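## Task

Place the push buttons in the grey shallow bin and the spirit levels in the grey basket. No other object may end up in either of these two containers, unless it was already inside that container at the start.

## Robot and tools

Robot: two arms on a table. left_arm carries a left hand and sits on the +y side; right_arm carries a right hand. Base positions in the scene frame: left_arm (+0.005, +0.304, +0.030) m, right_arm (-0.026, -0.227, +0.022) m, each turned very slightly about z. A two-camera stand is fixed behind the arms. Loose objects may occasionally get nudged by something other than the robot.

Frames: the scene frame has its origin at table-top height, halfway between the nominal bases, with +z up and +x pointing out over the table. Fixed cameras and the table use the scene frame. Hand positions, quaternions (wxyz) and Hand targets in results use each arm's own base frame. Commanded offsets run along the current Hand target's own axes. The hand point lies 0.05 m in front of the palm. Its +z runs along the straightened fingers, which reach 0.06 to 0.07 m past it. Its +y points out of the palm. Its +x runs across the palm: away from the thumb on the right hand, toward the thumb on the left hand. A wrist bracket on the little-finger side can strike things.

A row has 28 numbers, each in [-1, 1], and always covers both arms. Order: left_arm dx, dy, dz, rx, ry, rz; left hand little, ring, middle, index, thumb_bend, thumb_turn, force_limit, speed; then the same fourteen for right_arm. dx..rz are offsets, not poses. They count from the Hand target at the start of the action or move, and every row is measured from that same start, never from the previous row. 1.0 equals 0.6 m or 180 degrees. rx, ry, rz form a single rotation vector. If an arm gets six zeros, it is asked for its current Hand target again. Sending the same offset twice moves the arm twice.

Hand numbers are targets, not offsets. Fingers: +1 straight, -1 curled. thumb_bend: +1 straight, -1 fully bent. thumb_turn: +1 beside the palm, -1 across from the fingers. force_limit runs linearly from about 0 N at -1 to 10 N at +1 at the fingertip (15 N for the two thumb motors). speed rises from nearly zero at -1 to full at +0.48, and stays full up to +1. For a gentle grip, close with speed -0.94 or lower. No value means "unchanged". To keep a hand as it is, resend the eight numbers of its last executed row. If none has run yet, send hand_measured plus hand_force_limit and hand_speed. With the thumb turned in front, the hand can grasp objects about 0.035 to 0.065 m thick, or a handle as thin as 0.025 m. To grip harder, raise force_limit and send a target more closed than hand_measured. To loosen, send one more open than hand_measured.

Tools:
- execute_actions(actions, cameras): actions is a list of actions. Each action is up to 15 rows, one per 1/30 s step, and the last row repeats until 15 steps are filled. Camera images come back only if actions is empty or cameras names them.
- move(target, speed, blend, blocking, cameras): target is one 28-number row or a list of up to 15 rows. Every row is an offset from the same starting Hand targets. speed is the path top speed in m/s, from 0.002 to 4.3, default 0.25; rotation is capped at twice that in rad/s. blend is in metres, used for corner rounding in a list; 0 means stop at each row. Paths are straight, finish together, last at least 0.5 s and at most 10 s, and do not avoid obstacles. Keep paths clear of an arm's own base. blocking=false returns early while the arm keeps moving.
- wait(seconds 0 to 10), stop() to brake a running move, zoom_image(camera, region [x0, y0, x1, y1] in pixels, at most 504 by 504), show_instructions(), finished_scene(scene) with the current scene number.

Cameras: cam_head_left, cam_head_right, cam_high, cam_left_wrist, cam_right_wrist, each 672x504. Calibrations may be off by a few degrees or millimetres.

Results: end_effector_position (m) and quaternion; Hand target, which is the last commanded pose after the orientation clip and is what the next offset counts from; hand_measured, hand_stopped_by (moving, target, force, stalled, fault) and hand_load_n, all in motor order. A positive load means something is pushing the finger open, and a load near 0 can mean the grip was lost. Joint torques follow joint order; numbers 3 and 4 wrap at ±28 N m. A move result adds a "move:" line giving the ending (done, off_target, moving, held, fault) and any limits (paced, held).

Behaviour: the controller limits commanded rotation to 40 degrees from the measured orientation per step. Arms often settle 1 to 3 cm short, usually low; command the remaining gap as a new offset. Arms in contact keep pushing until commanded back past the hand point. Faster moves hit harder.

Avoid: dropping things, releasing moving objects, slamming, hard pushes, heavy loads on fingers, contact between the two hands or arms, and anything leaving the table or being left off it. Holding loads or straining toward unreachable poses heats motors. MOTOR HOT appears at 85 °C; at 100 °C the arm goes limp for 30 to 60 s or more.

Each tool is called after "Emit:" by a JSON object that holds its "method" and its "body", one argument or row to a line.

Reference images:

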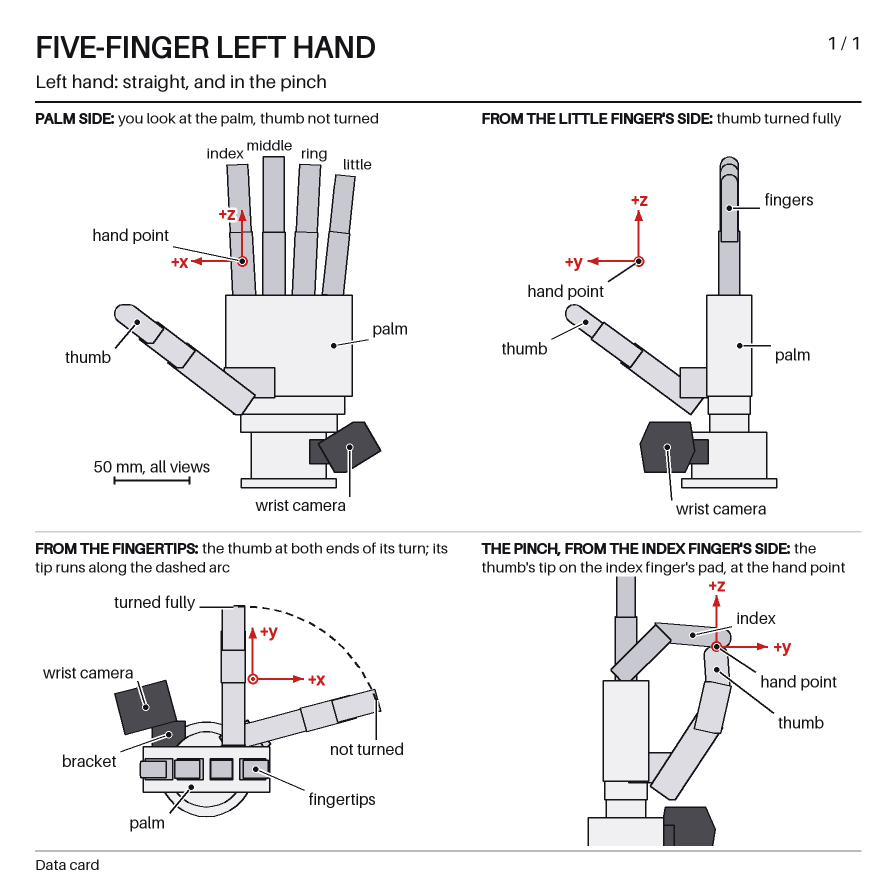

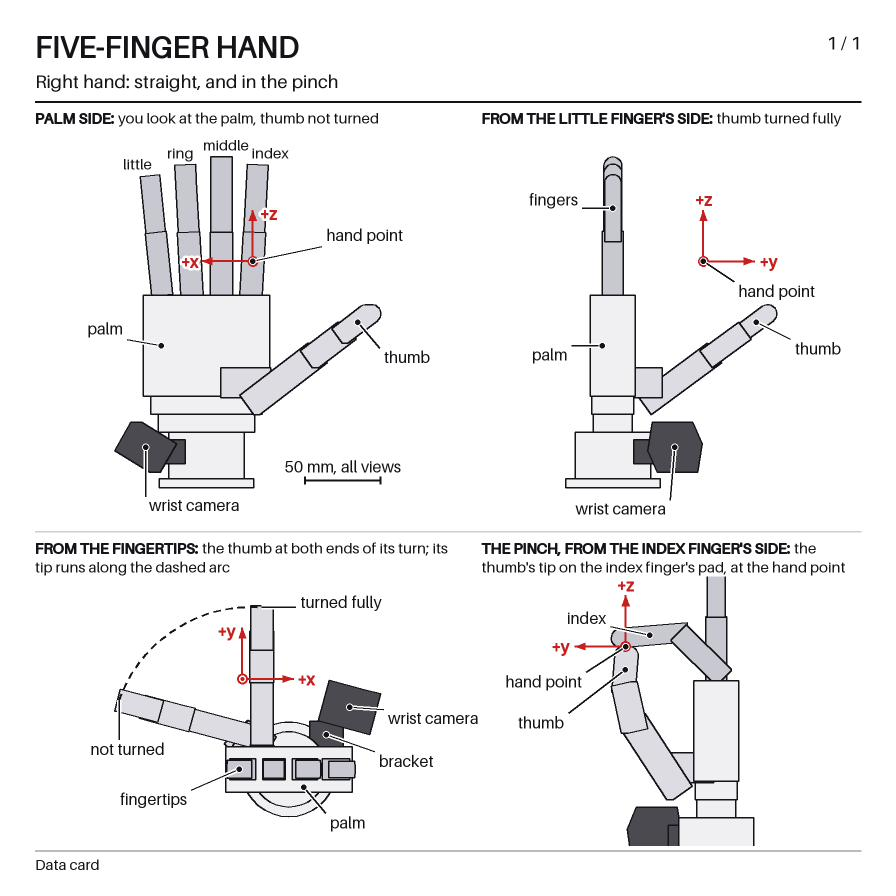

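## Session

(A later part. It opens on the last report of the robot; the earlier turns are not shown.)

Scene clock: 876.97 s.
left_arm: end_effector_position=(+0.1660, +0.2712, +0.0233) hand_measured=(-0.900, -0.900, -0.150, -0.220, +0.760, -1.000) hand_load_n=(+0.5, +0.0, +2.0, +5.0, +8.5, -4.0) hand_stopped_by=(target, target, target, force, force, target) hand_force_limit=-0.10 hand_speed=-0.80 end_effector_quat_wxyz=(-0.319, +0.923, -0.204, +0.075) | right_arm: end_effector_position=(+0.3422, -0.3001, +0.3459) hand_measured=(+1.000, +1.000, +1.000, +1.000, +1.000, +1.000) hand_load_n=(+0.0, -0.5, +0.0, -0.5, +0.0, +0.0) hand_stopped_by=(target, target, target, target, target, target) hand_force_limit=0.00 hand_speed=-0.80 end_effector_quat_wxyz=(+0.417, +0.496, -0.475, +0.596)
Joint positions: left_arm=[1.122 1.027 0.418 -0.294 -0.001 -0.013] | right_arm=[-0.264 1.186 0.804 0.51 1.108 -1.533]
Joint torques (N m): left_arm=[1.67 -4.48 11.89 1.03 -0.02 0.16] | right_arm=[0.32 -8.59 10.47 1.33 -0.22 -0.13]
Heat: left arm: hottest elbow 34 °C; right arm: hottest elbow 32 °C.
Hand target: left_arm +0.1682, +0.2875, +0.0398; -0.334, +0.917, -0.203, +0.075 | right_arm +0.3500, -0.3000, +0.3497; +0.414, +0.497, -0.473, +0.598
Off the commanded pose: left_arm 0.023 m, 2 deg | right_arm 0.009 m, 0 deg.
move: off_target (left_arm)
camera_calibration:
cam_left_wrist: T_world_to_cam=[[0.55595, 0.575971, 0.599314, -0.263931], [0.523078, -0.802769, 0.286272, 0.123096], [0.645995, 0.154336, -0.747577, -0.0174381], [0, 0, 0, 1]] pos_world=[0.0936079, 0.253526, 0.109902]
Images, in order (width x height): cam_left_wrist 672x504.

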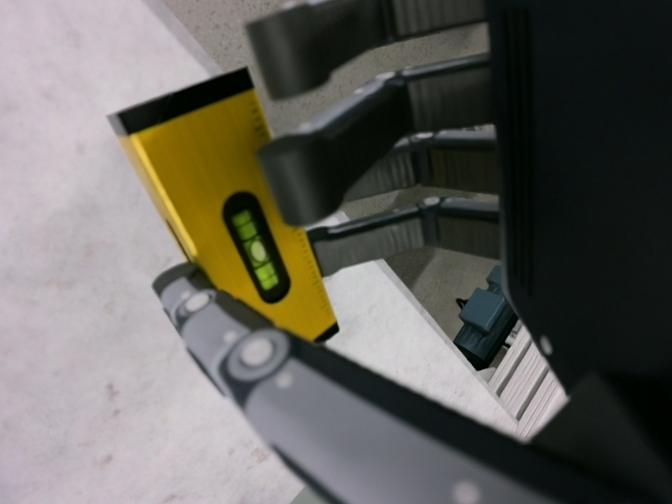

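Emit:
{"method": "move", "body": {
  "target": [
    [0,-0.0482,-0.0575,0,0,0,-0.9,-0.9,-0.15,-0.4,0.15,-1,-0.1,-0.8, 0,0,0,0,0,0,1,1,1,1,1,1,0,-0.8],
    [0.3723,0.1578,-0.307,0,0.2322,0.2766,-0.9,-0.9,-0.15,-0.4,0.15,-1,-0.1,-0.8, 0,0,0,0,0,0,1,1,1,1,1,1,0,-0.8],
    [0.61,0.603,-0.6372,0,0.4501,0.5362,-0.9,-0.9,-0.15,-0.4,0.15,-1,-0.1,-0.8, 0,0,0,0,0,0,1,1,1,1,1,1,0,-0.8]
  ],
  "speed": [0.12,0.25,0.25],
  "blend": [0.02,0.05,0],
  "cameras": ["cam_left_wrist","cam_high"]
}}

Scene clock: 895.77 s.
left_arm: end_effector_position=(+0.2656, -0.3245, +0.0839) hand_measured=(-0.900, -0.900, -0.150, -0.220, +0.760, -1.000) hand_load_n=(+0.0, +0.0, +2.0, +5.0, +8.0, -4.0) hand_stopped_by=(target, target, target, force, force, target) hand_force_limit=-0.10 hand_speed=-0.80 end_effector_quat_wxyz=(+0.074, -0.250, +0.914, -0.312) | right_arm: end_effector_position=(+0.3422, -0.3001, +0.3459) hand_measured=(+1.000, +1.000, +1.000, +1.000, +1.000, +1.000) hand_load_n=(+0.0, +0.0, +0.0, +0.0, +0.0, +0.0) hand_stopped_by=(target, target, target, target, target, target) hand_force_limit=0.00 hand_speed=-0.80 end_effector_quat_wxyz=(+0.417, +0.496, -0.475, +0.596)
Joint positions: left_arm=[-0.756 1.278 0.791 -0.455 0.189 0.218] | right_arm=[-0.264 1.186 0.804 0.51 1.108 -1.533]
Joint torques (N m): left_arm=[-0.15 -8.53 12.71 1.91 0.15 0.15] | right_arm=[0.56 -9.05 10.4 1.22 -0.21 -0.15]
Heat: left arm: hottest elbow 35 °C; right arm: hottest elbow 32 °C.
Hand target: left_arm +0.2789, -0.3410, +0.1004; +0.086, -0.235, +0.910, -0.331 | right_arm +0.3500, -0.3000, +0.3497; +0.414, +0.497, -0.473, +0.598
Off the commanded pose: left_arm 0.027 m, 3 deg | right_arm 0.009 m, 0 deg.
move: off_target (left_arm)
camera_calibration:
cam_left_wrist: T_world_to_cam=[[0.168668, -0.788353, 0.591651, -0.351873], [-0.952043, 0.0251562, 0.304928, 0.234324], [-0.255275, -0.614709, -0.746303, 0.0451569], [0, 0, 0, 1]] pos_world=[0.293964, -0.255537, 0.170435]
Images, in order (width x height): cam_high 672x504, cam_left_wrist 672x504.

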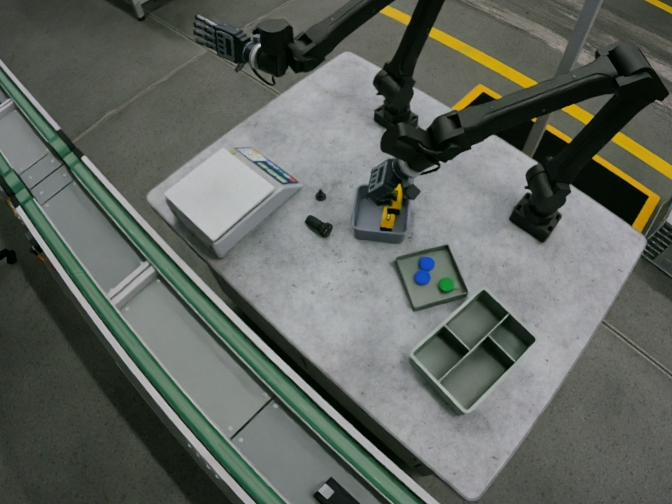

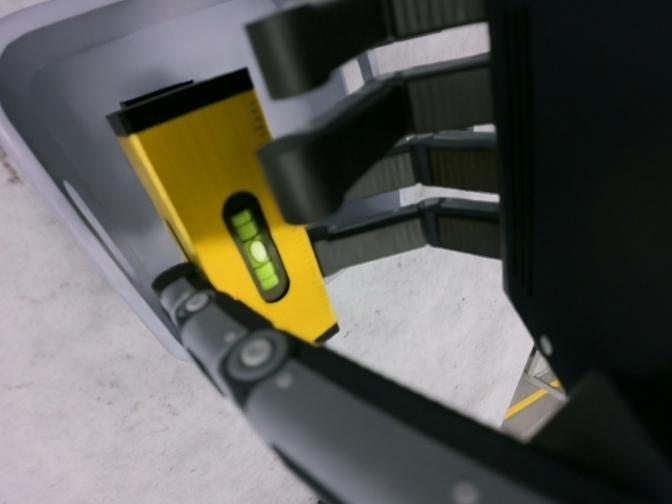

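Emit:
{"method": "move", "body": {
  "target": [
    [0.0013,0.0665,0.0748,0,0,0,-0.9,-0.9,-0.15,-0.4,0.15,-1,-0.1,-0.8, 0,0,0,0,0,0,1,1,1,1,1,1,0,-0.8]
  ],
  "speed": 0.1,
  "cameras": ["cam_left_wrist"]
}}

Scene clock: 904.87 s.
left_arm: end_effector_position=(+0.2781, -0.3362, +0.0423) hand_measured=(-0.900, -0.900, -0.150, -0.220, +0.760, -1.000) hand_load_n=(+0.0, +0.0, +2.0, +5.0, +8.5, -3.5) hand_stopped_by=(target, target, target, force, force, target) hand_force_limit=-0.10 hand_speed=-0.80 end_effector_quat_wxyz=(+0.084, -0.246, +0.908, -0.328) | right_arm: end_effector_position=(+0.3422, -0.3001, +0.3459) hand_measured=(+1.000, +1.000, +1.000, +1.000, +1.000, +1.000) hand_load_n=(+0.0, +0.0, +0.0, +0.0, +0.0, +0.0) hand_stopped_by=(target, target, target, target, target, target) hand_force_limit=0.00 hand_speed=-0.80 end_effector_quat_wxyz=(+0.417, +0.496, -0.475, +0.596)
Joint positions: left_arm=[-0.756 1.376 0.739 -0.266 0.189 0.218] | right_arm=[-0.264 1.186 0.804 0.51 1.108 -1.533]
Joint torques (N m): left_arm=[0.03 -10.64 8.05 2.3 0.08 0.17] | right_arm=[0.15 -8.94 10.48 1.2 -0.21 -0.14]
Heat: left arm: hottest elbow 36 °C; right arm: hottest elbow 32 °C.
Hand target: left_arm +0.2773, -0.3398, +0.0403; +0.086, -0.235, +0.910, -0.331 | right_arm +0.3500, -0.3000, +0.3497; +0.414, +0.497, -0.473, +0.598
Off the commanded pose: left_arm 0.004 m, 1 deg | right_arm 0.009 m, 0 deg.
move: done
camera_calibration:
cam_left_wrist: T_world_to_cam=[[0.150491, -0.772151, 0.617362, -0.32909], [-0.960531, 0.0335774, 0.276139, 0.265633], [-0.233951, -0.634551, -0.736622, -0.00289807], [0, 0, 0, 1]] pos_world=[0.303996, -0.264865, 0.127681]
Images, in order (width x height): cam_left_wrist 672x504.

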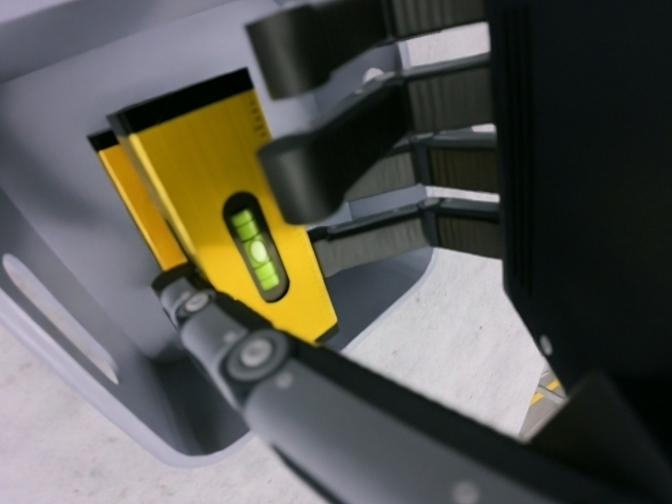

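Emit:
{"method": "move", "body": {
  "target": [
    [0,0.025,0.0297,0,0,0,-0.9,-0.9,-0.15,-0.4,0.15,-1,-0.1,-0.8, 0,0,0,0,0,0,1,1,1,1,1,1,0,-0.8]
  ],
  "speed": 0.06,
  "cameras": ["cam_left_wrist"]
}}

Scene clock: 911.80 s.
left_arm: end_effector_position=(+0.2791, -0.3372, +0.0212) hand_measured=(-0.900, -0.900, -0.150, -0.220, +0.760, -1.000) hand_load_n=(+0.5, +0.0, +2.0, +5.5, +8.5, -4.0) hand_stopped_by=(target, target, target, force, force, target) hand_force_limit=-0.10 hand_speed=-0.80 end_effector_quat_wxyz=(+0.085, -0.246, +0.907, -0.330) | right_arm: end_effector_position=(+0.3422, -0.3001, +0.3459) hand_measured=(+1.000, +1.000, +1.000, +1.000, +1.000, +1.000) hand_load_n=(+0.0, +0.0, +0.0, +0.0, +0.0, +0.0) hand_stopped_by=(target, target, target, target, target, target) hand_force_limit=0.00 hand_speed=-0.80 end_effector_quat_wxyz=(+0.417, +0.496, -0.475, +0.596)
Joint positions: left_arm=[-0.756 1.421 0.712 -0.188 0.189 0.218] | right_arm=[-0.264 1.186 0.804 0.51 1.108 -1.533]
Joint torques (N m): left_arm=[-0.15 -10.52 7.43 2.17 0.1 0.23] | right_arm=[0.44 -9.05 10.56 1.21 -0.21 -0.12]
Heat: left arm: hottest elbow 35 °C; right arm: hottest elbow 32 °C.
Hand target: left_arm +0.2774, -0.3398, +0.0169; +0.086, -0.235, +0.910, -0.331 | right_arm +0.3500, -0.3000, +0.3497; +0.414, +0.497, -0.473, +0.598
Off the commanded pose: left_arm 0.005 m, 1 deg | right_arm 0.009 m, 0 deg.
move: done
camera_calibration:
cam_left_wrist: T_world_to_cam=[[0.148104, -0.76987, 0.620778, -0.315601], [-0.961599, 0.0345577, 0.272273, 0.273118], [-0.231068, -0.637265, -0.735188, -0.02065], [0, 0, 0, 1]] pos_world=[0.3046, -0.265569, 0.106374]
Images, in order (width x height): cam_left_wrist 672x504.

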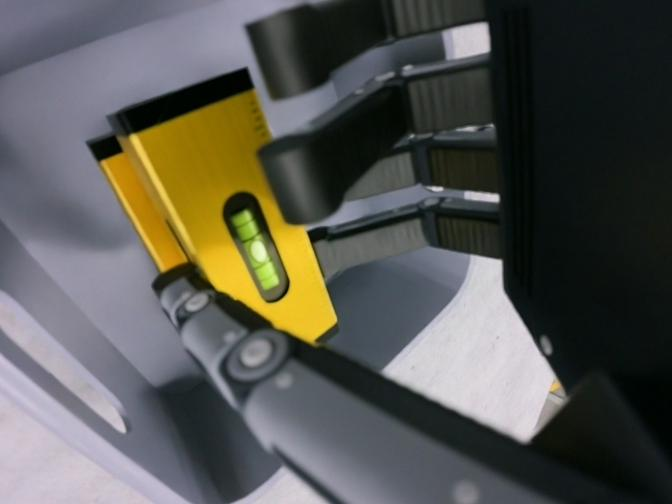

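Emit:
{"method": "move", "body": {
  "target": [
    [0,0.0035,0.004,0,0,0,-0.9,-0.9,-0.15,-0.4,0.15,-1,-0.1,-0.8, 0,0,0,0,0,0,1,1,1,1,1,1,0,-0.8],
    [0,0.0035,0.004,0,0,0,-0.9,-0.9,-0.15,-0.4,0.92,-1,-0.1,-0.75, 0,0,0,0,0,0,1,1,1,1,1,1,0,-0.8],
    [0,-0.1072,-0.1277,0,0,0,-0.9,-0.9,-0.15,-0.4,0.92,-1,-0.1,-0.75, 0,0,0,0,0,0,1,1,1,1,1,1,0,-0.8]
  ],
  "speed": [0.05,0.05,0.12],
  "cameras": ["cam_left_wrist","cam_high"]
}}

Emit:
{"method": "zoom_image", "body": {
  "camera": "cam_high",
  "region": [340, 160, 500, 320]
}}

Scene clock: 923.93 s.
left_arm: end_effector_position=(+0.2706, -0.3291, +0.1014) hand_measured=(-0.900, -0.900, -0.150, -0.222, +0.920, -1.000) hand_load_n=(+0.0, +0.0, +0.0, +0.0, +0.0, +0.0) hand_stopped_by=(target, target, target, force, target, target) hand_force_limit=-0.10 hand_speed=-0.75 end_effector_quat_wxyz=(+0.080, -0.248, +0.911, -0.321) | right_arm: end_effector_position=(+0.3422, -0.3001, +0.3459) hand_measured=(+1.000, +1.000, +1.000, +1.000, +1.000, +1.000) hand_load_n=(+0.0, +0.0, +0.0, +0.0, +0.0, +0.0) hand_stopped_by=(target, target, target, target, target, target) hand_force_limit=0.00 hand_speed=-0.80 end_effector_quat_wxyz=(+0.417, +0.496, -0.475, +0.596)
Joint positions: left_arm=[-0.756 1.26 0.82 -0.48 0.189 0.219] | right_arm=[-0.264 1.186 0.804 0.51 1.108 -1.533]
Joint torques (N m): left_arm=[-0.85 -10.29 12.26 0.99 0.06 0.16] | right_arm=[0.38 -8.82 10.51 1.2 -0.18 -0.14]
Heat: left arm: hottest elbow 35 °C; right arm: hottest elbow 32 °C.
Hand target: left_arm +0.2774, -0.3399, +0.1172; +0.086, -0.235, +0.910, -0.332 | right_arm +0.3500, -0.3000, +0.3497; +0.414, +0.497, -0.473, +0.598
Off the commanded pose: left_arm 0.020 m, 2 deg | right_arm 0.009 m, 0 deg.
move: off_target (left_arm)
camera_calibration:
cam_left_wrist: T_world_to_cam=[[0.157787, -0.779452, 0.606266, -0.362273], [-0.957075, 0.0304487, 0.288236, 0.238703], [-0.243126, -0.625722, -0.741189, 0.0492082], [0, 0, 0, 1]] pos_world=[0.297583, -0.258852, 0.187303]
Images, in order (width x height): cam_high 672x504, cam_left_wrist 672x504.

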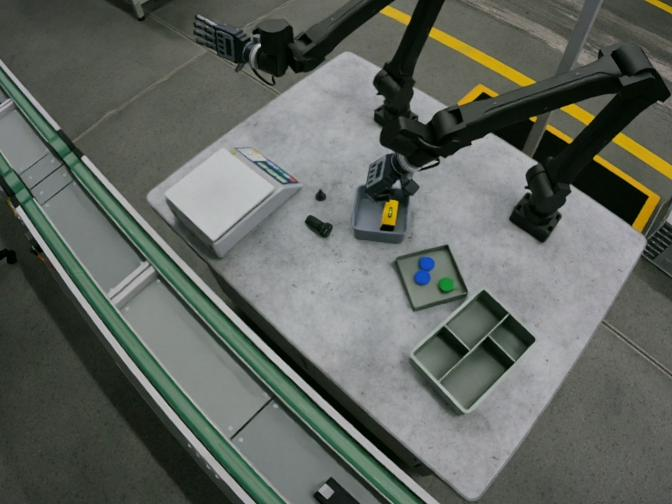

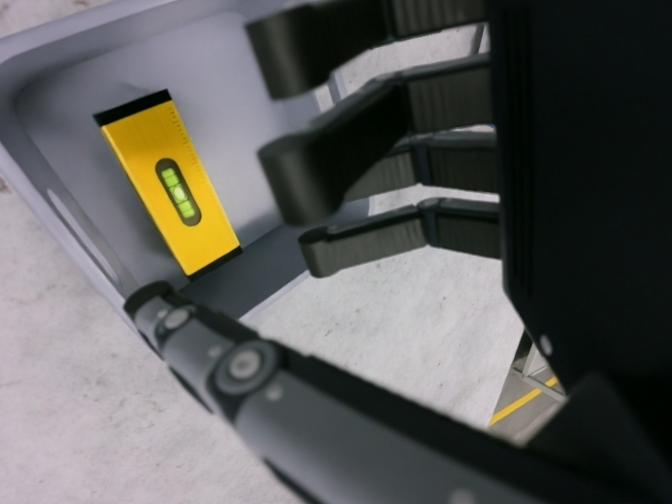

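Scaled by 3.150.

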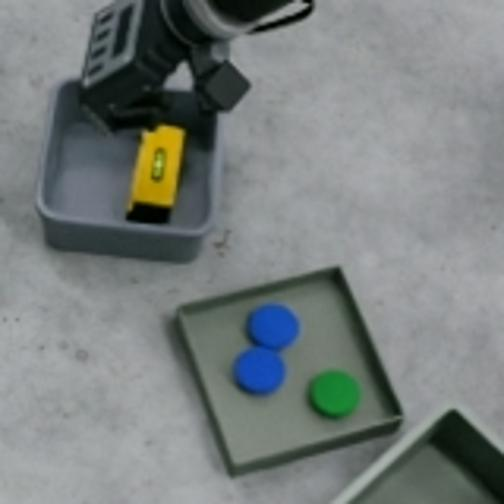

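Emit:
{"method": "wait", "body": {
  "seconds": 0,
  "cameras": ["cam_head_left","cam_head_right"]
}}

Emit:
{"method": "zoom_image", "body": {
  "camera": "cam_head_left",
  "region": [260, 330, 420, 450]
}}

Scene clock: 931.93 s.
left_arm: end_effector_position=(+0.2706, -0.3291, +0.1014) hand_measured=(-0.900, -0.900, -0.150, -0.222, +0.920, -1.000) hand_load_n=(+0.0, +0.0, +0.0, +0.0, +0.0, +0.0) hand_stopped_by=(target, target, target, force, target, target) hand_force_limit=-0.10 hand_speed=-0.75 end_effector_quat_wxyz=(+0.080, -0.248, +0.911, -0.321) | right_arm: end_effector_position=(+0.3422, -0.3001, +0.3459) hand_measured=(+1.000, +1.000, +1.000, +1.000, +1.000, +1.000) hand_load_n=(+0.0, +0.0, +0.0, +0.0, +0.0, +0.0) hand_stopped_by=(target, target, target, target, target, target) hand_force_limit=0.00 hand_speed=-0.80 end_effector_quat_wxyz=(+0.417, +0.496, -0.475, +0.596)
Joint positions: left_arm=[-0.756 1.26 0.82 -0.48 0.189 0.219] | right_arm=[-0.264 1.186 0.804 0.51 1.108 -1.533]
Joint torques (N m): left_arm=[-0.56 -9.58 12.56 0.96 0.08 0.19] | right_arm=[0.32 -8.7 10.39 1.32 -0.19 -0.16]
Heat: left arm: hottest elbow 36 °C; right arm: hottest elbow 32 °C.
Hand target: left_arm +0.2774, -0.3399, +0.1172; +0.086, -0.235, +0.910, -0.332 | right_arm +0.3500, -0.3000, +0.3497; +0.414, +0.497, -0.473, +0.598
Off the commanded pose: left_arm 0.020 m, 2 deg | right_arm 0.009 m, 0 deg.
Images, in order (width x height): cam_head_left 672x504, cam_head_right 672x504.

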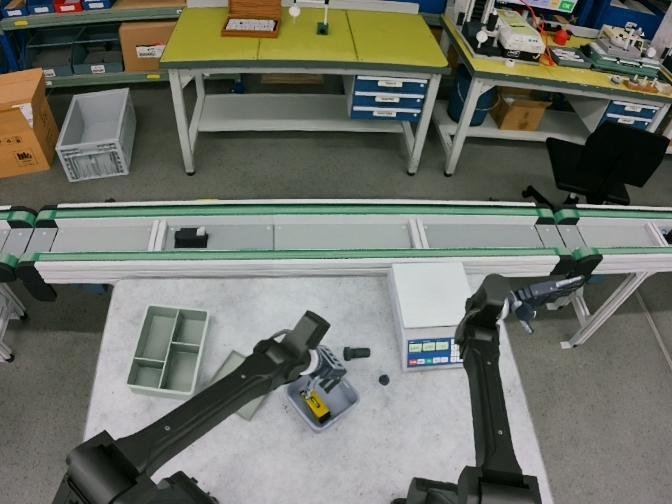

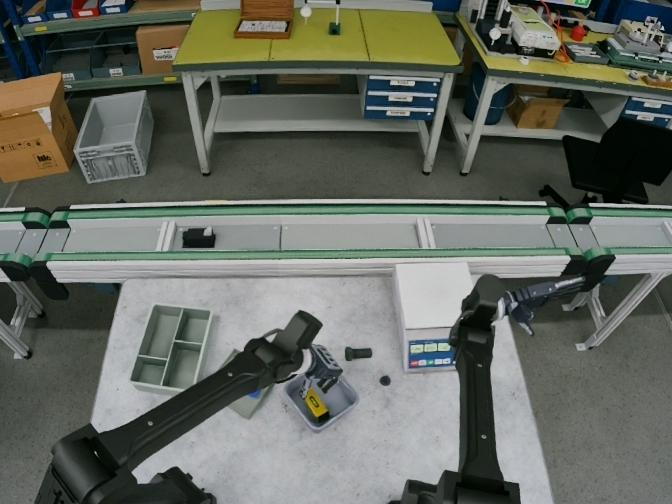

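Scaled by 3.150.

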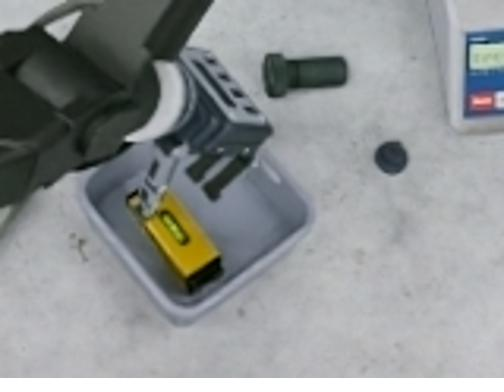

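Emit:
{"method": "finished_scene", "body": {
  "scene": 3
}}

The scene is finished: the task was done.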